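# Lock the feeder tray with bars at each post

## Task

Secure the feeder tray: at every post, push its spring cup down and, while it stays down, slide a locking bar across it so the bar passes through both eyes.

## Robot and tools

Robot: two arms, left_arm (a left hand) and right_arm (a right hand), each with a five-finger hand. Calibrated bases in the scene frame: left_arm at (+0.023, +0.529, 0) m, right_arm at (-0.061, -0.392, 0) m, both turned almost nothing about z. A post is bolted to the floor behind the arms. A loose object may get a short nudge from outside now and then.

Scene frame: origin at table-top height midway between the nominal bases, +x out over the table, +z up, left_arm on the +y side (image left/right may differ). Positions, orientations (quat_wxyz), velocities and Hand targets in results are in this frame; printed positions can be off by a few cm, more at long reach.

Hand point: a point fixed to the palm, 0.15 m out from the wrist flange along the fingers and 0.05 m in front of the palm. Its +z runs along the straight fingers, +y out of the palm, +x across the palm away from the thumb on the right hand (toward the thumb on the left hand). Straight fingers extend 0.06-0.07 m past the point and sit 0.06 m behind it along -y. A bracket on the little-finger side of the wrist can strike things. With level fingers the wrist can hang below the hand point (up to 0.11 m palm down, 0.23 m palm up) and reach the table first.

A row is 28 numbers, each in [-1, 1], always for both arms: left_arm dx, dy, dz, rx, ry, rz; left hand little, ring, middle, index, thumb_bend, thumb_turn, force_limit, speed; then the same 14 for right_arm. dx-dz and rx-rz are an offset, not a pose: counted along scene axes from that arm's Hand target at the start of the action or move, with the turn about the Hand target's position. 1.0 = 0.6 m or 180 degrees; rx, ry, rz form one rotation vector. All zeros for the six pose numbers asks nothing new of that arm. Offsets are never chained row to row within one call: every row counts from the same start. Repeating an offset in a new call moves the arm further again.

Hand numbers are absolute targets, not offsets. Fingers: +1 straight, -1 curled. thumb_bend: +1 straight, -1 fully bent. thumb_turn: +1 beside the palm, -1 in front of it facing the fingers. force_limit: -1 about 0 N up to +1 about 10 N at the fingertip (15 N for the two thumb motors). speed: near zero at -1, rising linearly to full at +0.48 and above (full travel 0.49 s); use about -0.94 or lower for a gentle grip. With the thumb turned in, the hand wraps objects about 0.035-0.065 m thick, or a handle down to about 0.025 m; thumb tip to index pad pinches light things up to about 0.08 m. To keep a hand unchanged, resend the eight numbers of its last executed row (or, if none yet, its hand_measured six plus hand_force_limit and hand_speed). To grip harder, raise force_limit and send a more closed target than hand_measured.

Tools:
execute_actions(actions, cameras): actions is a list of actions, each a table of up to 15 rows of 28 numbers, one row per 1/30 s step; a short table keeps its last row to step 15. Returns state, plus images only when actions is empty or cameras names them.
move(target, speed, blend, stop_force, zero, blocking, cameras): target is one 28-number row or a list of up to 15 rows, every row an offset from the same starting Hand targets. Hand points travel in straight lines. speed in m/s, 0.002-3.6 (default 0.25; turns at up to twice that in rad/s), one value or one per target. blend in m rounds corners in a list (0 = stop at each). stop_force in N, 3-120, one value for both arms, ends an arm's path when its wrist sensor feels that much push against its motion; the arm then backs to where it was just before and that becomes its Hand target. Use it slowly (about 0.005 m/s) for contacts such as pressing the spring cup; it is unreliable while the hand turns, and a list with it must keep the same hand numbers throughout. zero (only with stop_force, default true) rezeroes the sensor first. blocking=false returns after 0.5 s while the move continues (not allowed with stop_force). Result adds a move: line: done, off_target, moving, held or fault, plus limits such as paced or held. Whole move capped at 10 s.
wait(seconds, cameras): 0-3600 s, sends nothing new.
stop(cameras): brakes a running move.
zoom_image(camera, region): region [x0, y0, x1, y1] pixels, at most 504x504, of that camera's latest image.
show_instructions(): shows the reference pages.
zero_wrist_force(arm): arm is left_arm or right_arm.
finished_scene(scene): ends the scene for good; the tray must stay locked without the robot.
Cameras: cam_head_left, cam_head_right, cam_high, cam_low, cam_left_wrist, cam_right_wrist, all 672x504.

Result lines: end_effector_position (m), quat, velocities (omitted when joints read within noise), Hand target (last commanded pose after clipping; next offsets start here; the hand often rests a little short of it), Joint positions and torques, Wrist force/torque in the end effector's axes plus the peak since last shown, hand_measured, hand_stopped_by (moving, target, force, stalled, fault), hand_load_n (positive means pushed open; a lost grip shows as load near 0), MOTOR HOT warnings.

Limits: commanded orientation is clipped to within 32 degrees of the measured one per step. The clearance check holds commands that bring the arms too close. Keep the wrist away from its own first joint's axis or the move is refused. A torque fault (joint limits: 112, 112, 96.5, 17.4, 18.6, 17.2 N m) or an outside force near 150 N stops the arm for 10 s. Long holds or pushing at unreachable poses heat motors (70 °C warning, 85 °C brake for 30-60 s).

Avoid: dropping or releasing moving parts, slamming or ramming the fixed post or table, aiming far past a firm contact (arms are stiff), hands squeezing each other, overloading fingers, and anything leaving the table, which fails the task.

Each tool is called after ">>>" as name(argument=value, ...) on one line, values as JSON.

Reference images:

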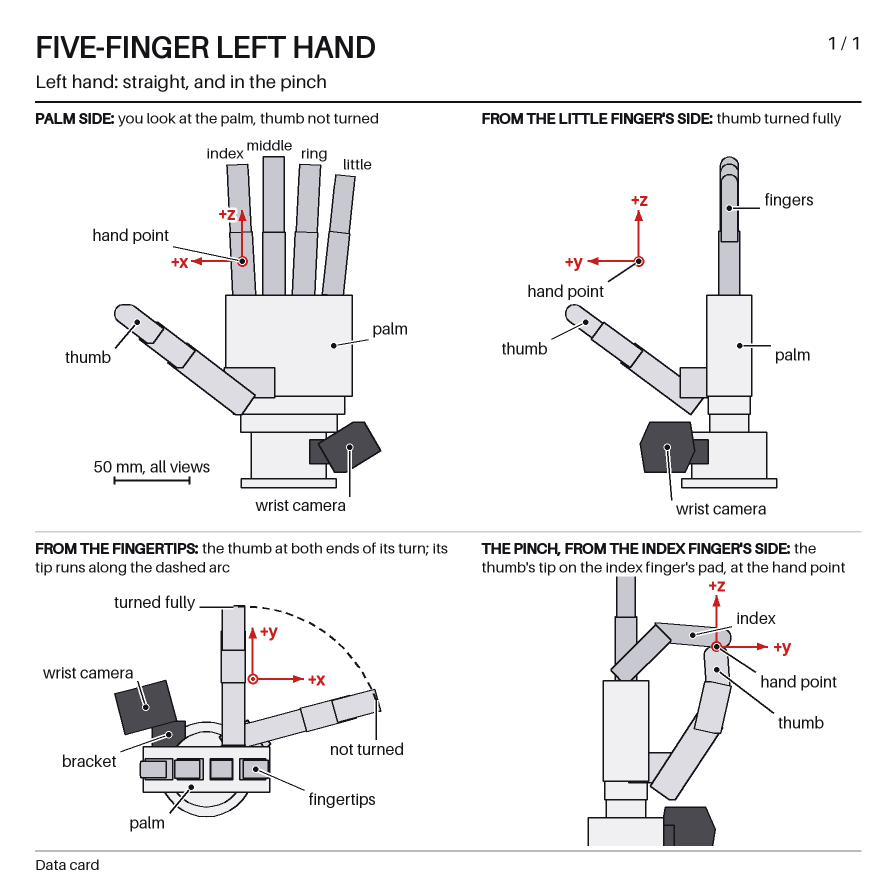

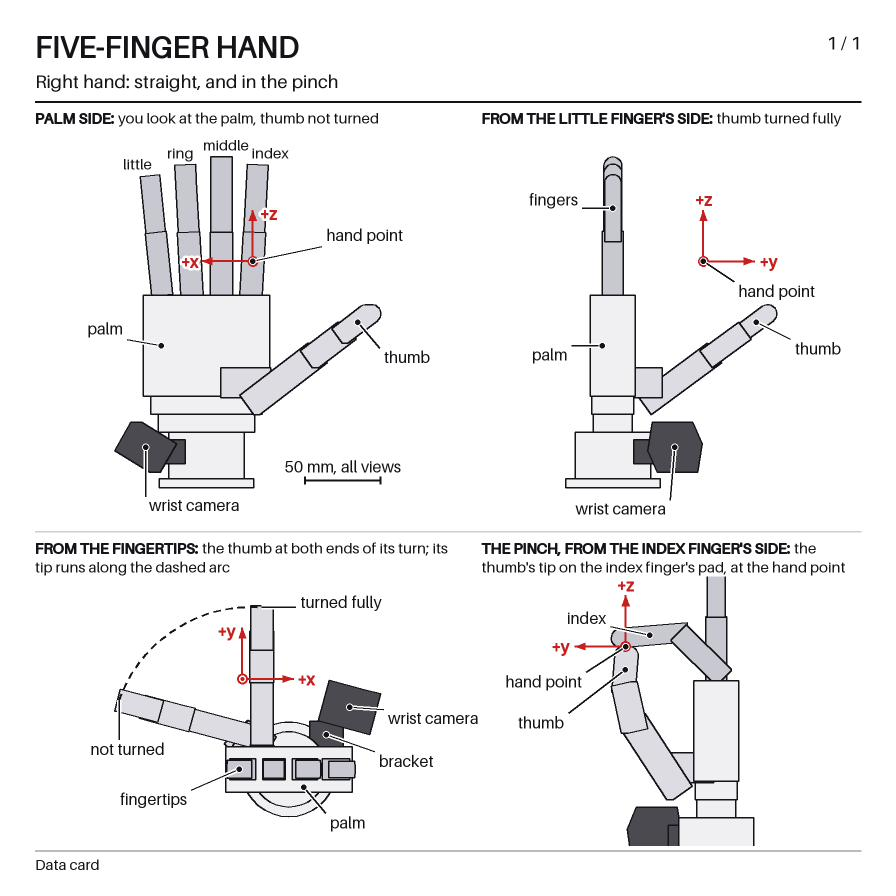

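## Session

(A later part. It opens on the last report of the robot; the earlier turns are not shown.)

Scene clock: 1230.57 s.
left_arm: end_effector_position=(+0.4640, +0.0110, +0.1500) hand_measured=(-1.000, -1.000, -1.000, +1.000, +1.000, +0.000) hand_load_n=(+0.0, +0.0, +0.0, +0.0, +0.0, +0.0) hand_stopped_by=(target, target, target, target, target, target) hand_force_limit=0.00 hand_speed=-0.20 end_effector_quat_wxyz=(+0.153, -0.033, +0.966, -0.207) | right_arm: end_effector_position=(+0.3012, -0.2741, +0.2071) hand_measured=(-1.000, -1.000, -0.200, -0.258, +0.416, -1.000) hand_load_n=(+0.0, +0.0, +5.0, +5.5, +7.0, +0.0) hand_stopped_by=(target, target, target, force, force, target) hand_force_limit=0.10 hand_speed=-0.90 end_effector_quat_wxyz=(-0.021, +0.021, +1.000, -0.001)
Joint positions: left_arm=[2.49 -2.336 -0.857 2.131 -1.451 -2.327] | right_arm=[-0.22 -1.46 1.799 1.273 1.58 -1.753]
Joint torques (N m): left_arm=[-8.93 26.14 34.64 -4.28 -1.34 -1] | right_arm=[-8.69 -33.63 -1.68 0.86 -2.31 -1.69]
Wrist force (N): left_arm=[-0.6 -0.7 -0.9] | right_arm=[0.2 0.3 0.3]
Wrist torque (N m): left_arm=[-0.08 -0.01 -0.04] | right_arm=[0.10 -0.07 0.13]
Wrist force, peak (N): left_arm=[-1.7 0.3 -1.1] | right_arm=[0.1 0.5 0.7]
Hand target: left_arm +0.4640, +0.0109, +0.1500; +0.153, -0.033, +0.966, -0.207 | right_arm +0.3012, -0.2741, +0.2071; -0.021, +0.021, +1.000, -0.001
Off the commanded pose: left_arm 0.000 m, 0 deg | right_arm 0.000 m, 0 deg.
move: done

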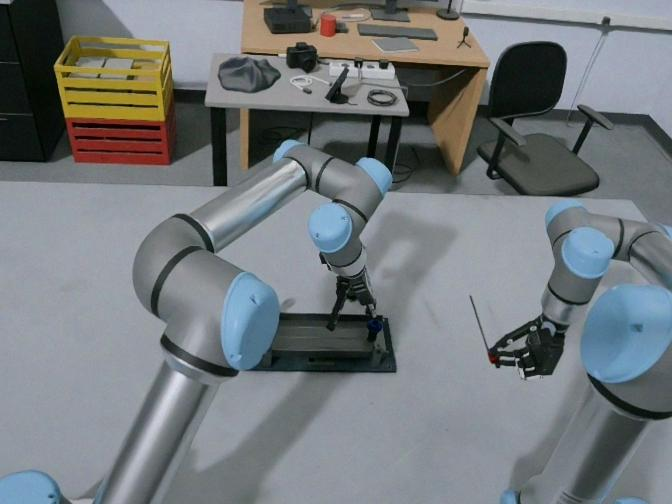

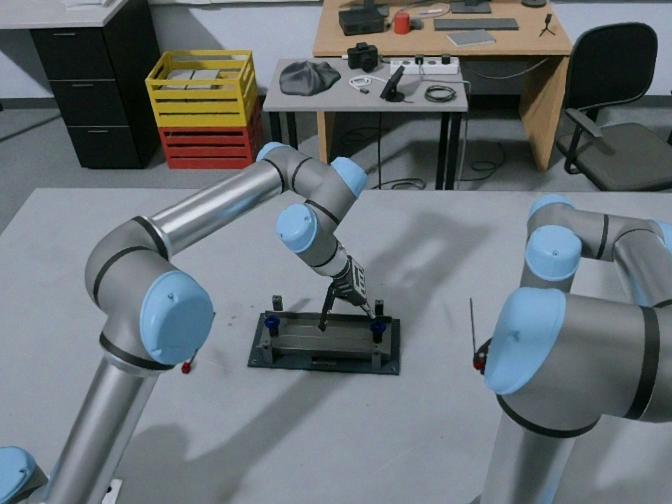

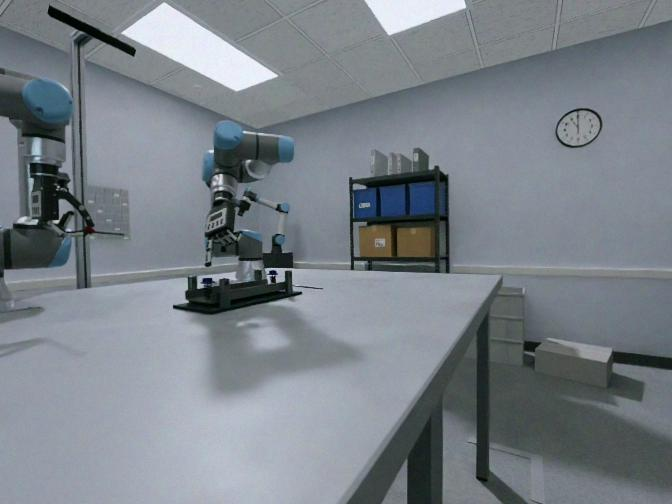

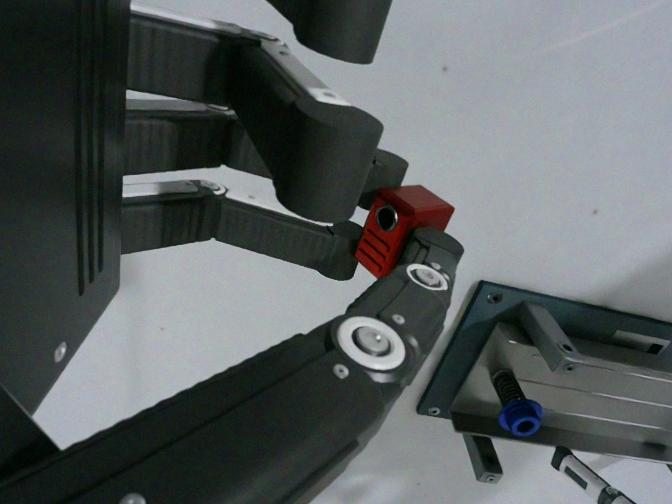

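>>> move(target=[0.02,0.0117,-0.03,0,0,0, -1,-1,-1,1,1,0, 0,-0.2, 0,0,0,0,0,0, -1,-1,-0.2,-0.5,0.0,-1,0.1,-0.9], cameras=["cam_head_left","cam_head_right","cam_low","cam_right_wrist"], speed=0.1)

>>> zoom_image(camera="cam_head_left", region=[350, 290, 400, 340])

>>> zoom_image(camera="cam_head_right", region=[350, 290, 400, 340])

>>> zoom_image(camera="cam_low", region=[180, 250, 240, 310])

>>> zoom_image(camera="cam_right_wrist", region=[472, 304, 672, 504])

Scene clock: 1264.50 s.
left_arm: end_effector_position=(+0.4759, +0.0179, +0.1322) hand_measured=(-1.000, -1.000, -1.000, +1.000, +1.000, +0.000) hand_load_n=(+0.0, -0.5, +0.0, +0.0, +0.0, +0.0) hand_stopped_by=(target, target, target, target, target, target) hand_force_limit=0.00 hand_speed=-0.20 end_effector_quat_wxyz=(+0.153, -0.033, +0.966, -0.207) | right_arm: end_effector_position=(+0.3012, -0.2741, +0.2071) hand_measured=(-1.000, -1.000, -0.200, -0.258, +0.416, -1.000) hand_load_n=(+0.0, +0.0, +5.0, +5.5, +6.5, +0.0) hand_stopped_by=(target, target, target, force, force, target) hand_force_limit=0.10 hand_speed=-0.90 end_effector_quat_wxyz=(-0.021, +0.021, +1.000, -0.001)
Joint positions: left_arm=[2.511 -2.348 -0.882 2.166 -1.441 -2.309] | right_arm=[-0.22 -1.46 1.799 1.273 1.58 -1.753]
Joint torques (N m): left_arm=[8.13 26.79 5.34 1.26 2.28 1.28] | right_arm=[-8.69 -33.07 -1.47 0.96 -2.4 -1.64]
Wrist force (N): left_arm=[-0.7 -0.7 -1.0] | right_arm=[0.0 0.4 0.4]
Wrist torque (N m): left_arm=[-0.08 0.00 -0.13] | right_arm=[0.09 -0.05 0.13]
Wrist force, peak (N): left_arm=[1.1 -2.1 -0.9] | right_arm=[-0.1 0.6 0.5]
Hand target: left_arm +0.4760, +0.0179, +0.1320; +0.153, -0.033, +0.966, -0.207 | right_arm +0.3012, -0.2741, +0.2071; -0.021, +0.021, +1.000, -0.001
Off the commanded pose: left_arm 0.000 m, 0 deg | right_arm 0.000 m, 0 deg.
move: done

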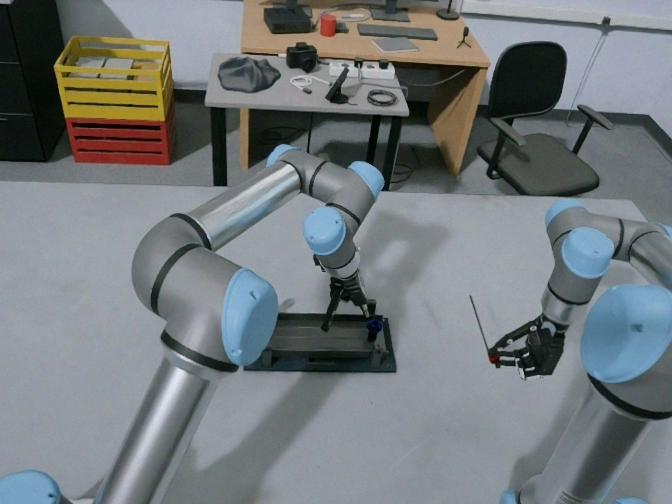

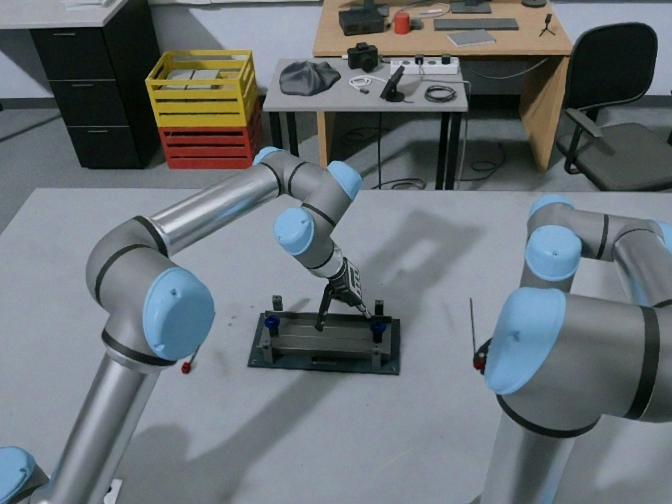

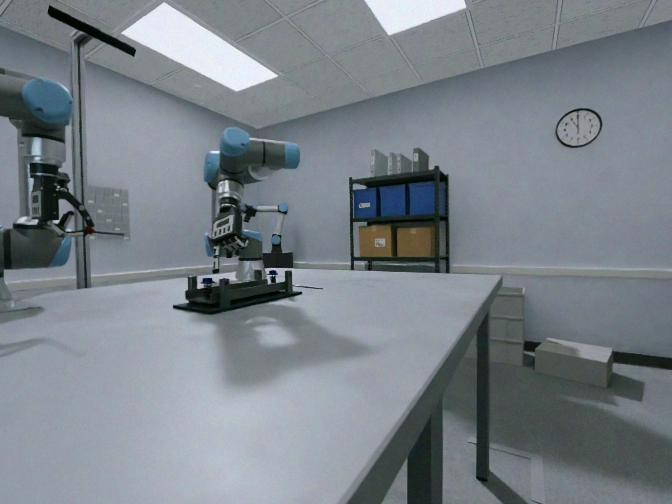

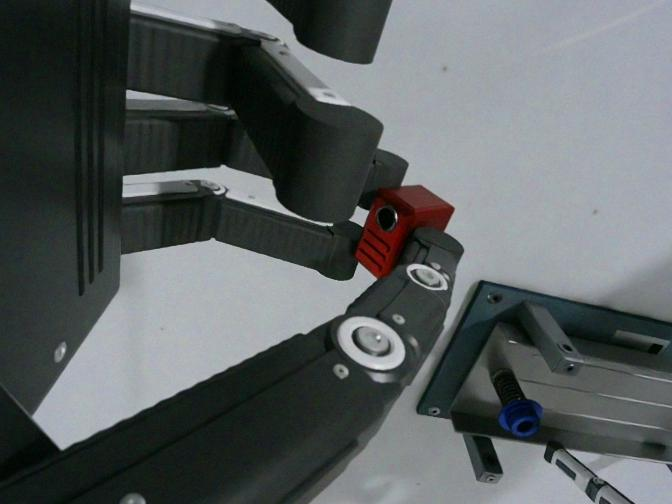

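Scaled by 10.080 from the camera's image (finer frame: 960x720).

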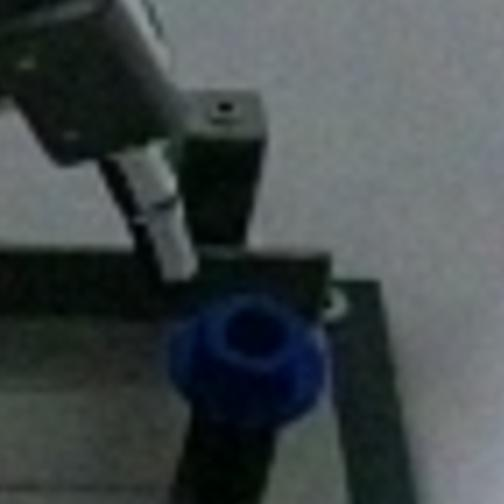

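Scaled by 10.080 from the camera's image (finer frame: 960x720).

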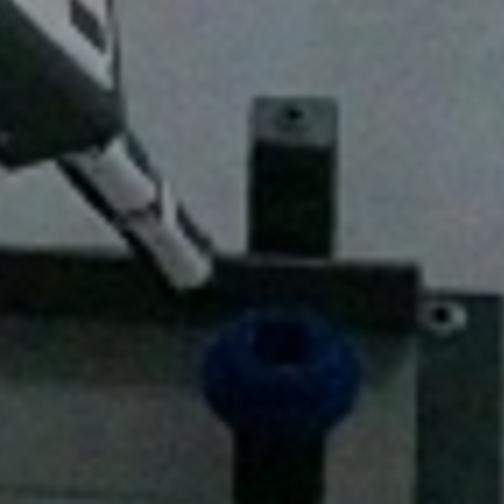

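Scaled by 8.400 from the camera's image (finer frame: 960x720).

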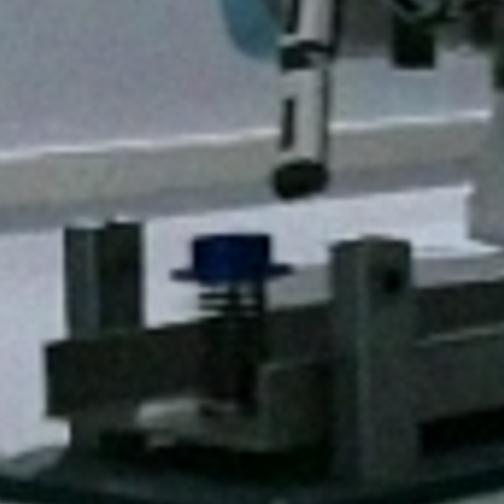

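Scaled by 2.520 from the camera's image (finer frame: 960x720).

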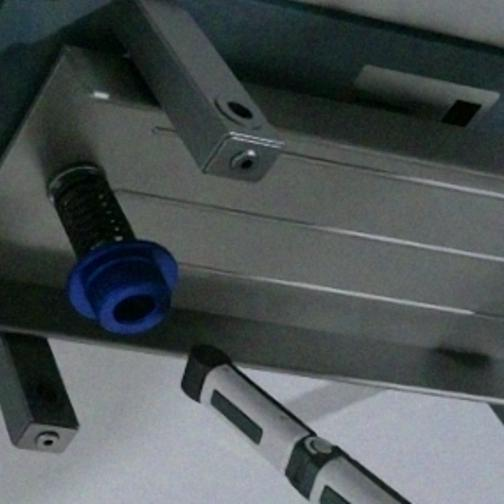

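>>> move(target=[-0.0042,-0.0067,-0.015,0,0,0, -1,-1,-1,1,1,0, 0,-0.2, 0,0,0,0,0,0, -1,-1,-0.2,-0.5,0.0,-1,0.1,-0.9], cameras=["cam_head_left","cam_head_right","cam_low","cam_right_wrist"], speed=0.05, stop_force=5)

>>> zoom_image(camera="cam_head_left", region=[350, 290, 400, 340])

>>> zoom_image(camera="cam_head_right", region=[350, 290, 400, 340])

>>> zoom_image(camera="cam_low", region=[180, 250, 240, 310])

>>> zoom_image(camera="cam_right_wrist", region=[472, 354, 622, 504])

Scene clock: 1281.70 s.
left_arm: end_effector_position=(+0.4735, +0.0139, +0.1230) hand_measured=(-1.000, -1.000, -1.000, +1.000, +1.000, +0.000) hand_load_n=(+0.0, +0.0, +0.0, +0.0, +0.0, +0.0) hand_stopped_by=(target, target, target, target, target, target) hand_force_limit=0.00 hand_speed=-0.20 end_effector_quat_wxyz=(+0.153, -0.033, +0.966, -0.207) | right_arm: end_effector_position=(+0.3012, -0.2741, +0.2071) hand_measured=(-1.000, -1.000, -0.200, -0.258, +0.416, -1.000) hand_load_n=(+0.0, +0.0, +5.0, +5.5, +7.0, +0.0) hand_stopped_by=(target, target, target, force, force, target) hand_force_limit=0.10 hand_speed=-0.90 end_effector_quat_wxyz=(-0.021, +0.021, +1.000, -0.001)
Joint positions: left_arm=[2.503 -2.355 -0.893 2.185 -1.444 -2.315] | right_arm=[-0.22 -1.46 1.799 1.273 1.58 -1.753]
Joint torques (N m): left_arm=[-10.41 25.86 5.2 1.49 -1.2 -1.03] | right_arm=[-8.74 -33.55 -1.37 0.94 -2.4 -1.67]
Wrist force (N): left_arm=[-0.6 -0.8 -0.9] | right_arm=[0.2 0.4 0.6]
Wrist torque (N m): left_arm=[-0.10 -0.01 -0.12] | right_arm=[0.08 -0.08 0.14]
Wrist force, peak (N): left_arm=[-0.8 -0.9 -1.1] | right_arm=[0.1 0.5 0.7]
Hand target: left_arm +0.4735, +0.0139, +0.1230; +0.153, -0.033, +0.966, -0.207 | right_arm +0.3012, -0.2741, +0.2071; -0.021, +0.021, +1.000, -0.001
Off the commanded pose: left_arm 0.000 m, 0 deg | right_arm 0.000 m, 0 deg.
move: done

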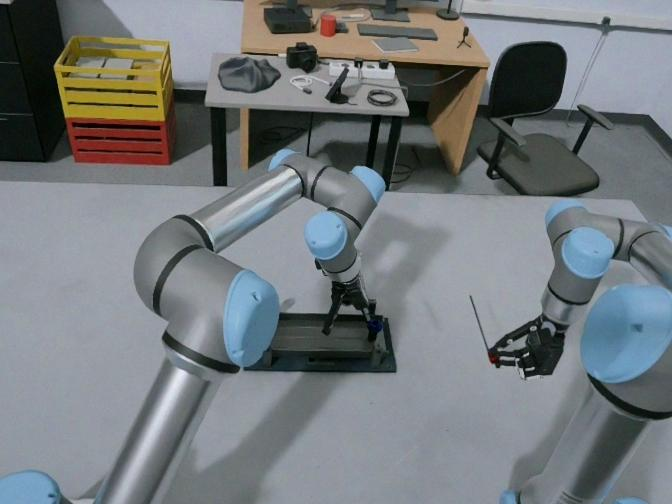

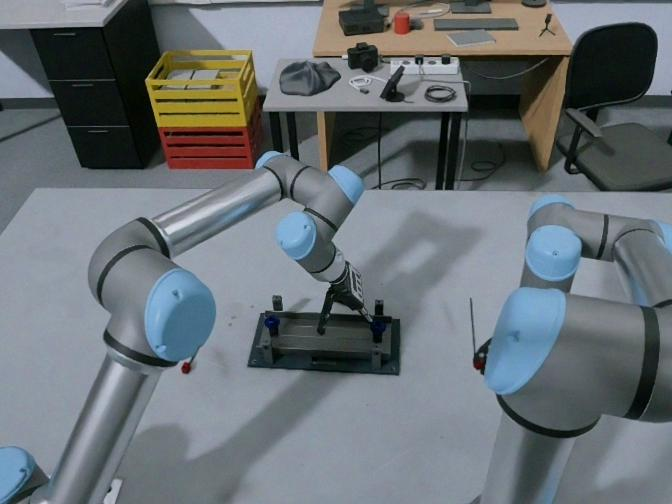

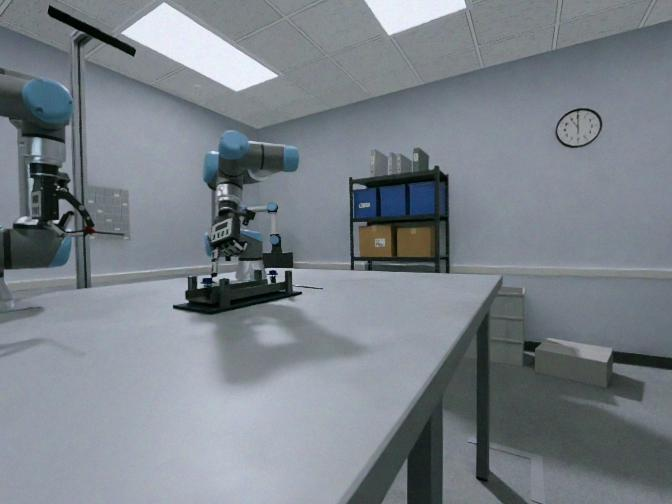

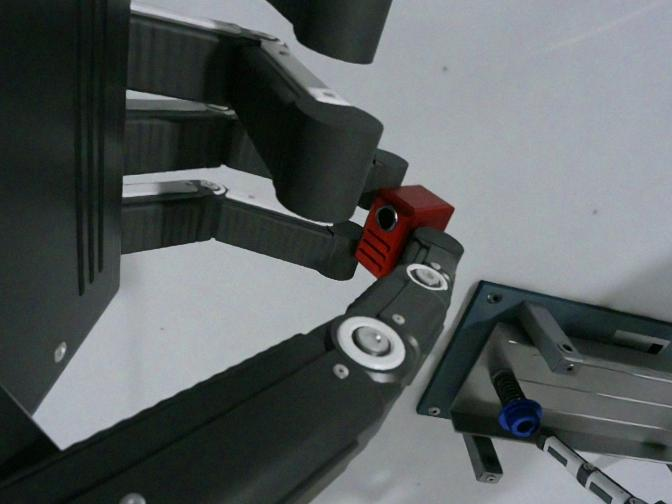

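Scaled by 10.080 from the camera's image (finer frame: 960x720).

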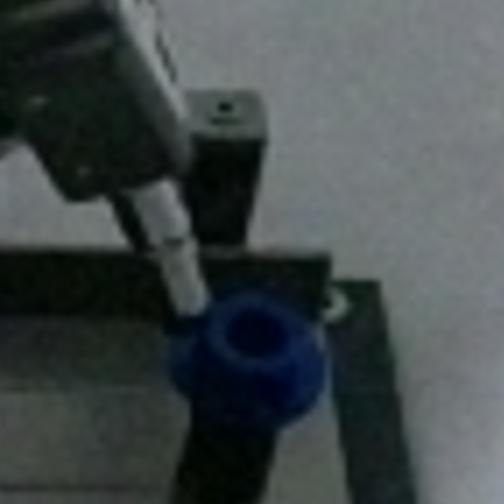

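Scaled by 10.080 from the camera's image (finer frame: 960x720).

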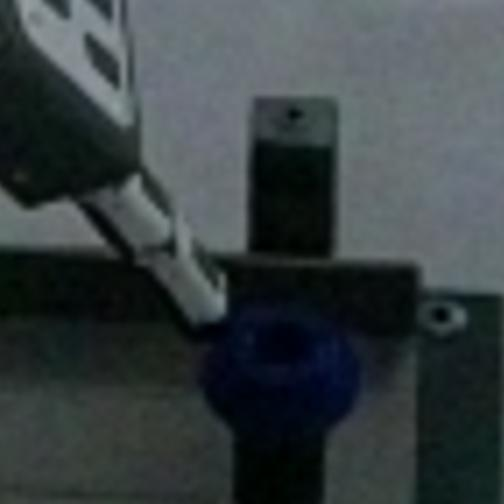

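Scaled by 8.400 from the camera's image (finer frame: 960x720).

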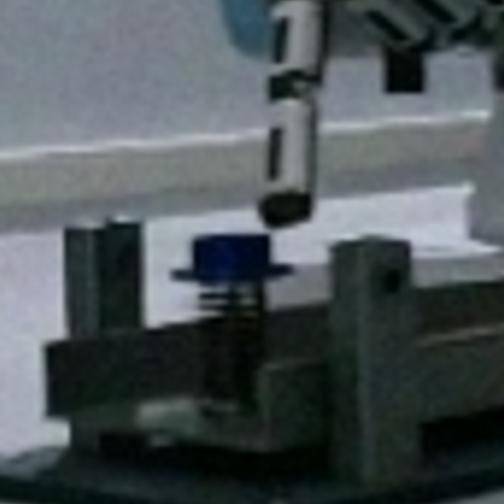

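Scaled by 3.360 from the camera's image (finer frame: 960x720).

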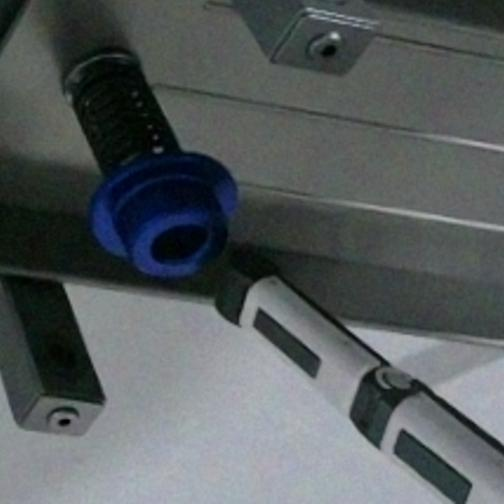

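>>> move(target=[-0.0067,0,0,0,0,0, -1,-1,-1,1,1,0, 0,-0.2, 0,0,0,0,0,0, -1,-1,-0.2,-0.5,0.0,-1,0.1,-0.9], speed=0.05)

>>> move(target=[0,0,-0.025,0,0,0, -1,-1,-1,1,1,0, 0,-0.2, 0,0,0,0,0,0, -1,-1,-0.2,-0.5,0.0,-1,0.1,-0.9], speed=0.015, stop_force=4, cameras=["cam_head_left","cam_head_right","cam_low","cam_right_wrist"])

>>> zoom_image(camera="cam_low", region=[180, 250, 240, 310])

>>> zoom_image(camera="cam_right_wrist", region=[472, 354, 622, 504])

Scene clock: 1301.33 s.
left_arm: end_effector_position=(+0.4696, +0.0139, +0.1230) hand_measured=(-1.000, -1.000, -1.000, +1.000, +1.000, +0.000) hand_load_n=(+0.0, +0.0, +0.0, +0.0, +0.0, +0.0) hand_stopped_by=(target, target, target, target, target, target) hand_force_limit=0.00 hand_speed=-0.20 end_effector_quat_wxyz=(+0.153, -0.033, +0.966, -0.207) | right_arm: end_effector_position=(+0.3012, -0.2741, +0.2071) hand_measured=(-1.000, -1.000, -0.200, -0.258, +0.416, -1.000) hand_load_n=(+0.5, +0.0, +5.0, +5.5, +7.0, +0.0) hand_stopped_by=(target, target, target, force, force, target) hand_force_limit=0.10 hand_speed=-0.90 end_effector_quat_wxyz=(-0.021, +0.021, +1.000, -0.001)
Joint positions: left_arm=[2.499 -2.347 -0.907 2.191 -1.446 -2.319] | right_arm=[-0.22 -1.46 1.799 1.273 1.58 -1.753]
Joint torques (N m): left_arm=[-9.87 73.31 5.85 1.38 -1.38 -0.98] | right_arm=[-9.05 -33.13 -1.61 0.91 -2.38 -1.57]
Wrist force (N): left_arm=[-0.8 -0.8 -0.9] | right_arm=[0.2 0.5 0.3]
Wrist torque (N m): left_arm=[-0.10 0.02 -0.14] | right_arm=[0.12 -0.07 0.15]
Wrist force, peak (N): left_arm=[-1.0 -1.0 -1.1] | right_arm=[0.0 0.4 0.7]
Hand target: left_arm +0.4695, +0.0139, +0.1230; +0.153, -0.033, +0.966, -0.207 | right_arm +0.3012, -0.2741, +0.2071; -0.021, +0.021, +1.000, -0.001
Off the commanded pose: left_arm 0.000 m, 0 deg | right_arm 0.000 m, 0 deg.
move: done

Scene clock: 1303.10 s.
left_arm: end_effector_position=(+0.4695, +0.0139, +0.1083) hand_measured=(-1.000, -1.000, -1.000, +1.000, +1.000, +0.000) hand_load_n=(+0.0, +0.0, +0.0, +0.0, +0.0, +0.0) hand_stopped_by=(target, target, target, target, target, target) hand_force_limit=0.00 hand_speed=-0.20 end_effector_quat_wxyz=(+0.153, -0.033, +0.966, -0.207) | right_arm: end_effector_position=(+0.3012, -0.2741, +0.2071) hand_measured=(-1.000, -1.000, -0.200, -0.258, +0.416, -1.000) hand_load_n=(+0.0, +0.0, +5.0, +5.5, +7.0, +0.0) hand_stopped_by=(target, target, target, force, force, target) hand_force_limit=0.10 hand_speed=-0.90 end_effector_quat_wxyz=(-0.021, +0.021, +1.000, -0.001)
Joint positions: left_arm=[2.499 -2.352 -0.935 2.225 -1.446 -2.319] | right_arm=[-0.22 -1.46 1.799 1.273 1.58 -1.753]
Joint torques (N m): left_arm=[-10.41 30.92 27.47 -3.82 -1.27 -0.93] | right_arm=[-8.57 -33.51 -1.49 0.92 -2.37 -1.62]
Wrist force (N): left_arm=[-2.1 -1.1 -5.1] | right_arm=[0.2 0.5 0.4]
Wrist torque (N m): left_arm=[0.09 0.01 -0.20] | right_arm=[0.12 -0.08 0.14]
Wrist force, peak (N): left_arm=[-1.3 0.8 -5.8] | right_arm=[0.2 0.6 0.6]
Hand target: left_arm +0.4695, +0.0139, +0.1084; +0.153, -0.033, +0.966, -0.207 | right_arm +0.3012, -0.2741, +0.2071; -0.021, +0.021, +1.000, -0.001
Off the commanded pose: left_arm 0.000 m, 0 deg | right_arm 0.000 m, 0 deg.
move: contact (left_arm)

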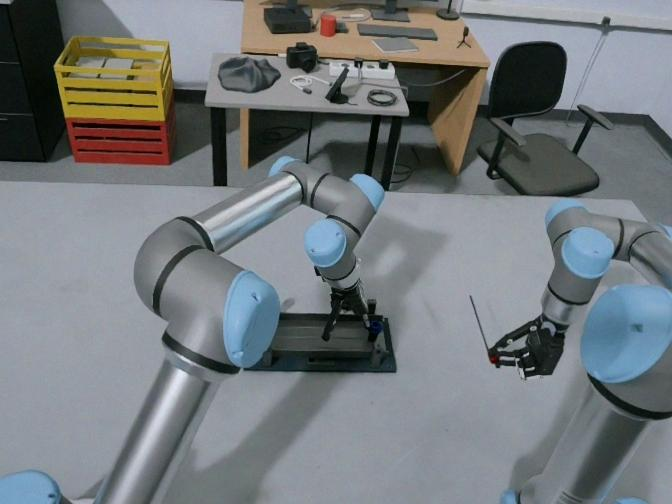

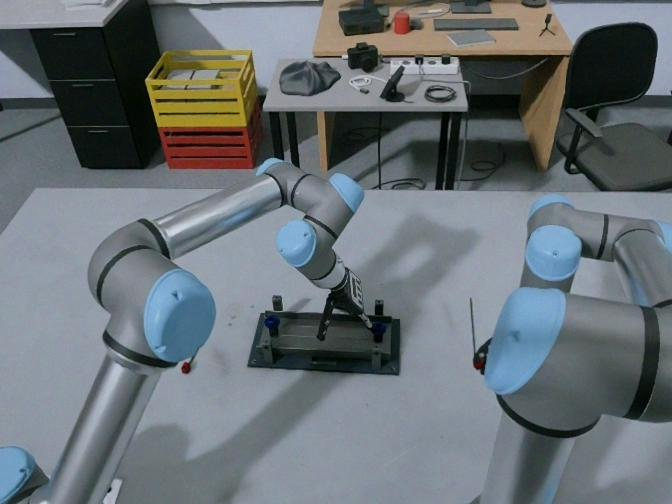

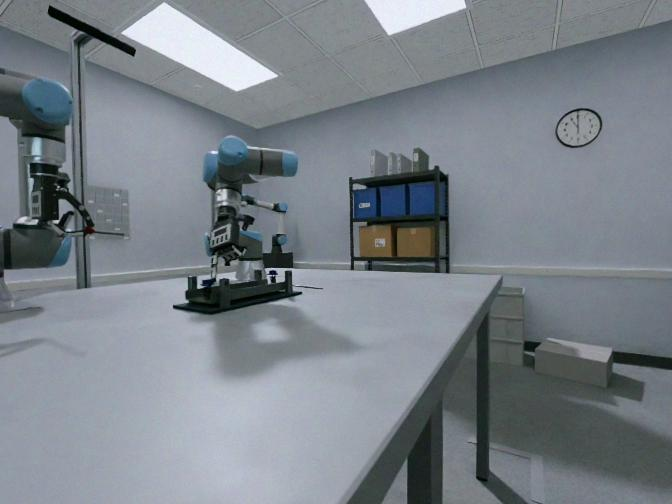

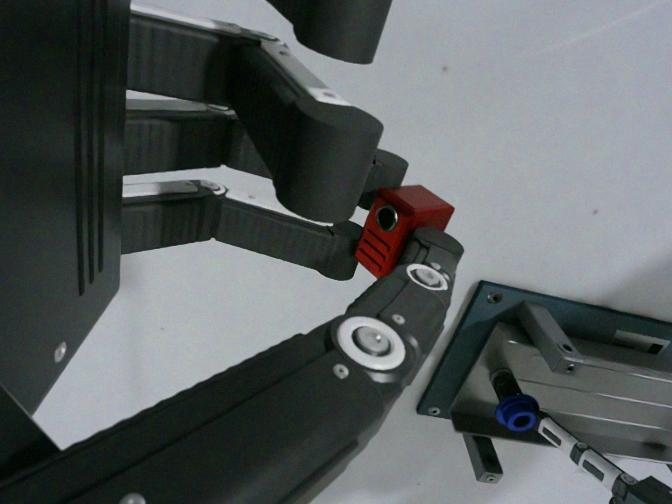

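Scaled by 8.400 from the camera's image (finer frame: 960x720).

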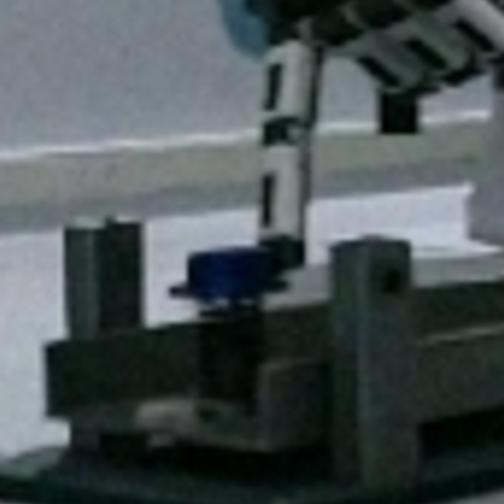

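Scaled by 3.360 from the camera's image (finer frame: 960x720).

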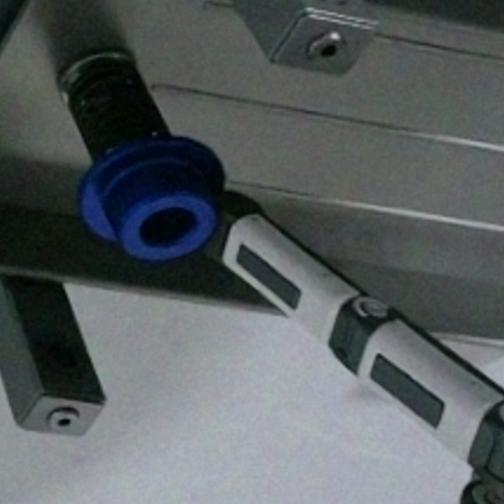

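>>> move(target=[0,0,0.025,0,0,0, -1,-1,-1,1,1,0, 0,-0.2, 0,0,0,0,0,0, -1,-1,-0.2,-0.5,0.0,-1,0.1,-0.9], speed=0.05)

>>> move(target=[0,-0.0117,0,0,0,0, -1,-1,-1,1,1,0, 0,-0.2, 0,0,0,0,0,0, -1,-1,-0.2,-0.5,0.0,-1,0.1,-0.9], speed=0.05)

>>> move(target=[0,0,-0.025,0,0,0, -1,-1,-1,1,1,0, 0,-0.2, 0,0,0,0,0,0, -1,-1,-0.2,-0.5,0.0,-1,0.1,-0.9], speed=0.01, stop_force=4, cameras=["cam_head_left","cam_head_right","cam_low","cam_right_wrist"])

>>> zoom_image(camera="cam_low", region=[180, 250, 240, 310])

>>> zoom_image(camera="cam_right_wrist", region=[472, 354, 622, 504])

Scene clock: 1344.60 s.
left_arm: end_effector_position=(+0.4695, +0.0139, +0.1232) hand_measured=(-1.000, -1.000, -1.000, +1.000, +1.000, +0.000) hand_load_n=(+0.0, +0.0, +0.0, +0.0, +0.0, +0.0) hand_stopped_by=(target, target, target, target, target, target) hand_force_limit=0.00 hand_speed=-0.20 end_effector_quat_wxyz=(+0.153, -0.033, +0.966, -0.207) | right_arm: end_effector_position=(+0.3012, -0.2741, +0.2071) hand_measured=(-1.000, -1.000, -0.200, -0.258, +0.416, -1.000) hand_load_n=(+0.0, +0.0, +5.0, +5.5, +7.0, +0.0) hand_stopped_by=(target, target, target, force, force, target) hand_force_limit=0.10 hand_speed=-0.90 end_effector_quat_wxyz=(-0.021, +0.021, +1.000, -0.001)
Joint positions: left_arm=[2.499 -2.347 -0.907 2.191 -1.446 -2.319] | right_arm=[-0.22 -1.46 1.799 1.273 1.58 -1.753]
Joint torques (N m): left_arm=[-9.17 74.19 37.7 -4.23 -0.31 -0.75] | right_arm=[-8.89 -33.52 -1.49 0.92 -2.35 -1.56]
Wrist force (N): left_arm=[-0.6 -1.0 -0.8] | right_arm=[0.1 0.4 0.1]
Wrist torque (N m): left_arm=[-0.15 -0.01 -0.12] | right_arm=[0.11 -0.06 0.14]
Wrist force, peak (N): left_arm=[-2.7 -1.3 -5.1] | right_arm=[0.3 0.7 0.6]
Hand target: left_arm +0.4695, +0.0139, +0.1234; +0.153, -0.033, +0.966, -0.207 | right_arm +0.3012, -0.2741, +0.2071; -0.021, +0.021, +1.000, -0.001
Off the commanded pose: left_arm 0.000 m, 0 deg | right_arm 0.000 m, 0 deg.
move: done

Scene clock: 1345.27 s.
left_arm: end_effector_position=(+0.4695, +0.0069, +0.1234) hand_measured=(-1.000, -1.000, -1.000, +1.000, +1.000, +0.000) hand_load_n=(+0.0, +0.5, +0.0, +0.0, +0.0, +0.0) hand_stopped_by=(target, target, target, target, target, target) hand_force_limit=0.00 hand_speed=-0.20 end_effector_quat_wxyz=(+0.153, -0.033, +0.966, -0.207) | right_arm: end_effector_position=(+0.3012, -0.2741, +0.2071) hand_measured=(-1.000, -1.000, -0.200, -0.258, +0.416, -1.000) hand_load_n=(+0.0, +0.0, +5.0, +5.0, +7.0, +0.0) hand_stopped_by=(target, target, target, force, force, target) hand_force_limit=0.10 hand_speed=-0.90 end_effector_quat_wxyz=(-0.021, +0.021, +1.000, -0.001)
Joint positions: left_arm=[2.49 -2.363 -0.878 2.179 -1.451 -2.327] | right_arm=[-0.22 -1.46 1.799 1.273 1.58 -1.753]
Joint torques (N m): left_arm=[-11.25 25.63 33.95 -4.1 -1.27 -1.35] | right_arm=[-8.67 -33.45 -1.43 0.94 -2.31 -1.55]
Wrist force (N): left_arm=[-0.6 -1.1 -1.2] | right_arm=[0.0 0.2 0.4]
Wrist torque (N m): left_arm=[-0.12 -0.03 -0.03] | right_arm=[0.06 -0.05 0.13]
Wrist force, peak (N): left_arm=[-0.9 -1.1 -1.2] | right_arm=[0.1 0.7 0.4]
Hand target: left_arm +0.4695, +0.0069, +0.1234; +0.153, -0.033, +0.966, -0.207 | right_arm +0.3012, -0.2741, +0.2071; -0.021, +0.021, +1.000, -0.001
Off the commanded pose: left_arm 0.000 m, 0 deg | right_arm 0.000 m, 0 deg.
move: done

Scene clock: 1347.10 s.
left_arm: end_effector_position=(+0.4695, +0.0069, +0.1163) hand_measured=(-1.000, -1.000, -1.000, +1.000, +1.000, +0.000) hand_load_n=(+0.0, +0.0, +0.0, +0.0, +0.0, +0.0) hand_stopped_by=(target, target, target, target, target, target) hand_force_limit=0.00 hand_speed=-0.20 end_effector_quat_wxyz=(+0.153, -0.033, +0.966, -0.207) | right_arm: end_effector_position=(+0.3012, -0.2741, +0.2071) hand_measured=(-1.000, -1.000, -0.200, -0.258, +0.416, -1.000) hand_load_n=(+0.0, +0.0, +5.0, +5.5, +7.0, +0.0) hand_stopped_by=(target, target, target, force, force, target) hand_force_limit=0.10 hand_speed=-0.90 end_effector_quat_wxyz=(-0.021, +0.021, +1.000, -0.001)
Joint positions: left_arm=[2.49 -2.365 -0.891 2.195 -1.451 -2.327] | right_arm=[-0.22 -1.46 1.799 1.273 1.58 -1.753]
Joint torques (N m): left_arm=[-9.83 61.38 33.33 -4.39 -1.28 -1.18] | right_arm=[-9.17 -33.55 -1.35 0.91 -2.37 -1.57]
Wrist force (N): left_arm=[-2.0 -3.2 -4.4] | right_arm=[0.0 0.4 0.4]
Wrist torque (N m): left_arm=[0.01 0.00 -0.11] | right_arm=[0.11 -0.05 0.13]
Wrist force, peak (N): left_arm=[-2.7 -3.6 -4.3] | right_arm=[0.1 0.5 0.6]
Hand target: left_arm +0.4695, +0.0069, +0.1164; +0.153, -0.033, +0.966, -0.207 (not the last commanded pose) | right_arm +0.3012, -0.2741, +0.2071; -0.021, +0.021, +1.000, -0.001
Off the commanded pose: left_arm 0.008 m, 0 deg | right_arm 0.000 m, 0 deg.
move: contact (left_arm)

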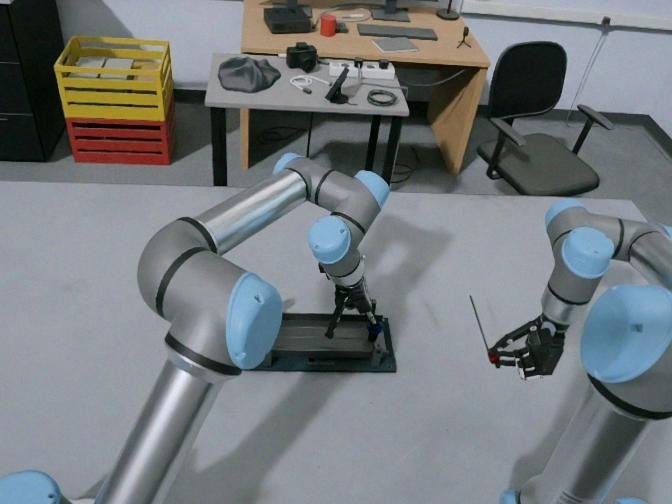

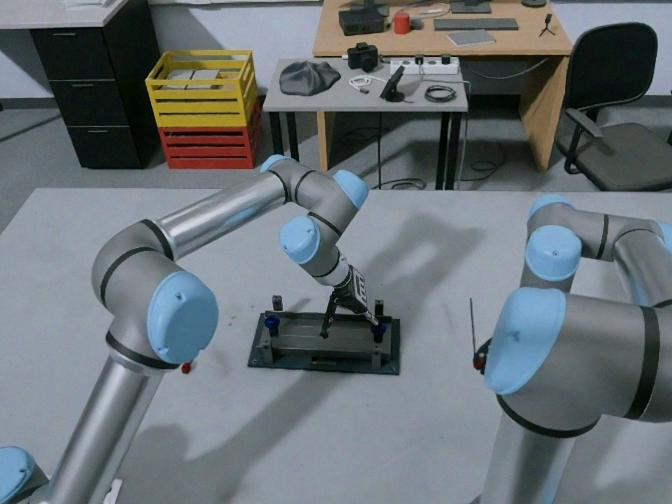

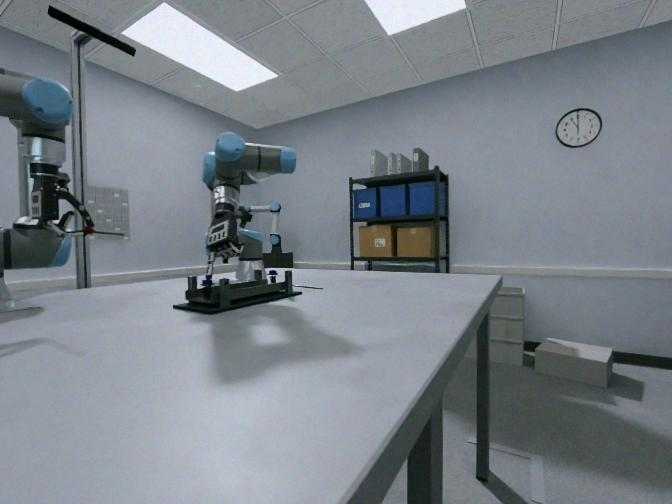

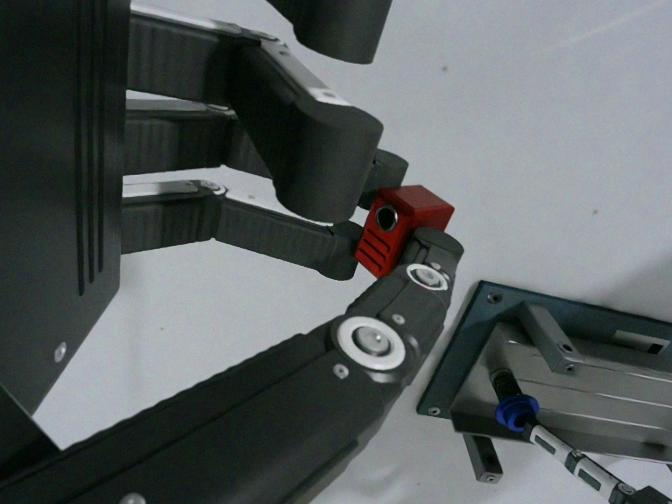

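Scaled by 8.400 from the camera's image (finer frame: 960x720).

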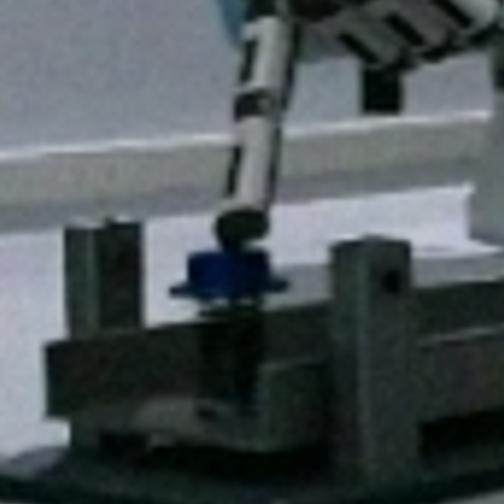

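Scaled by 3.360 from the camera's image (finer frame: 960x720).

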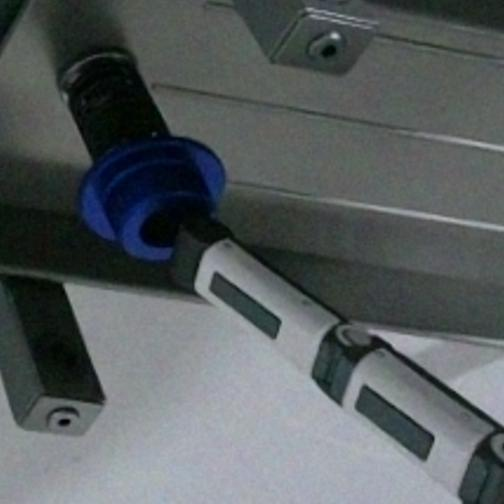

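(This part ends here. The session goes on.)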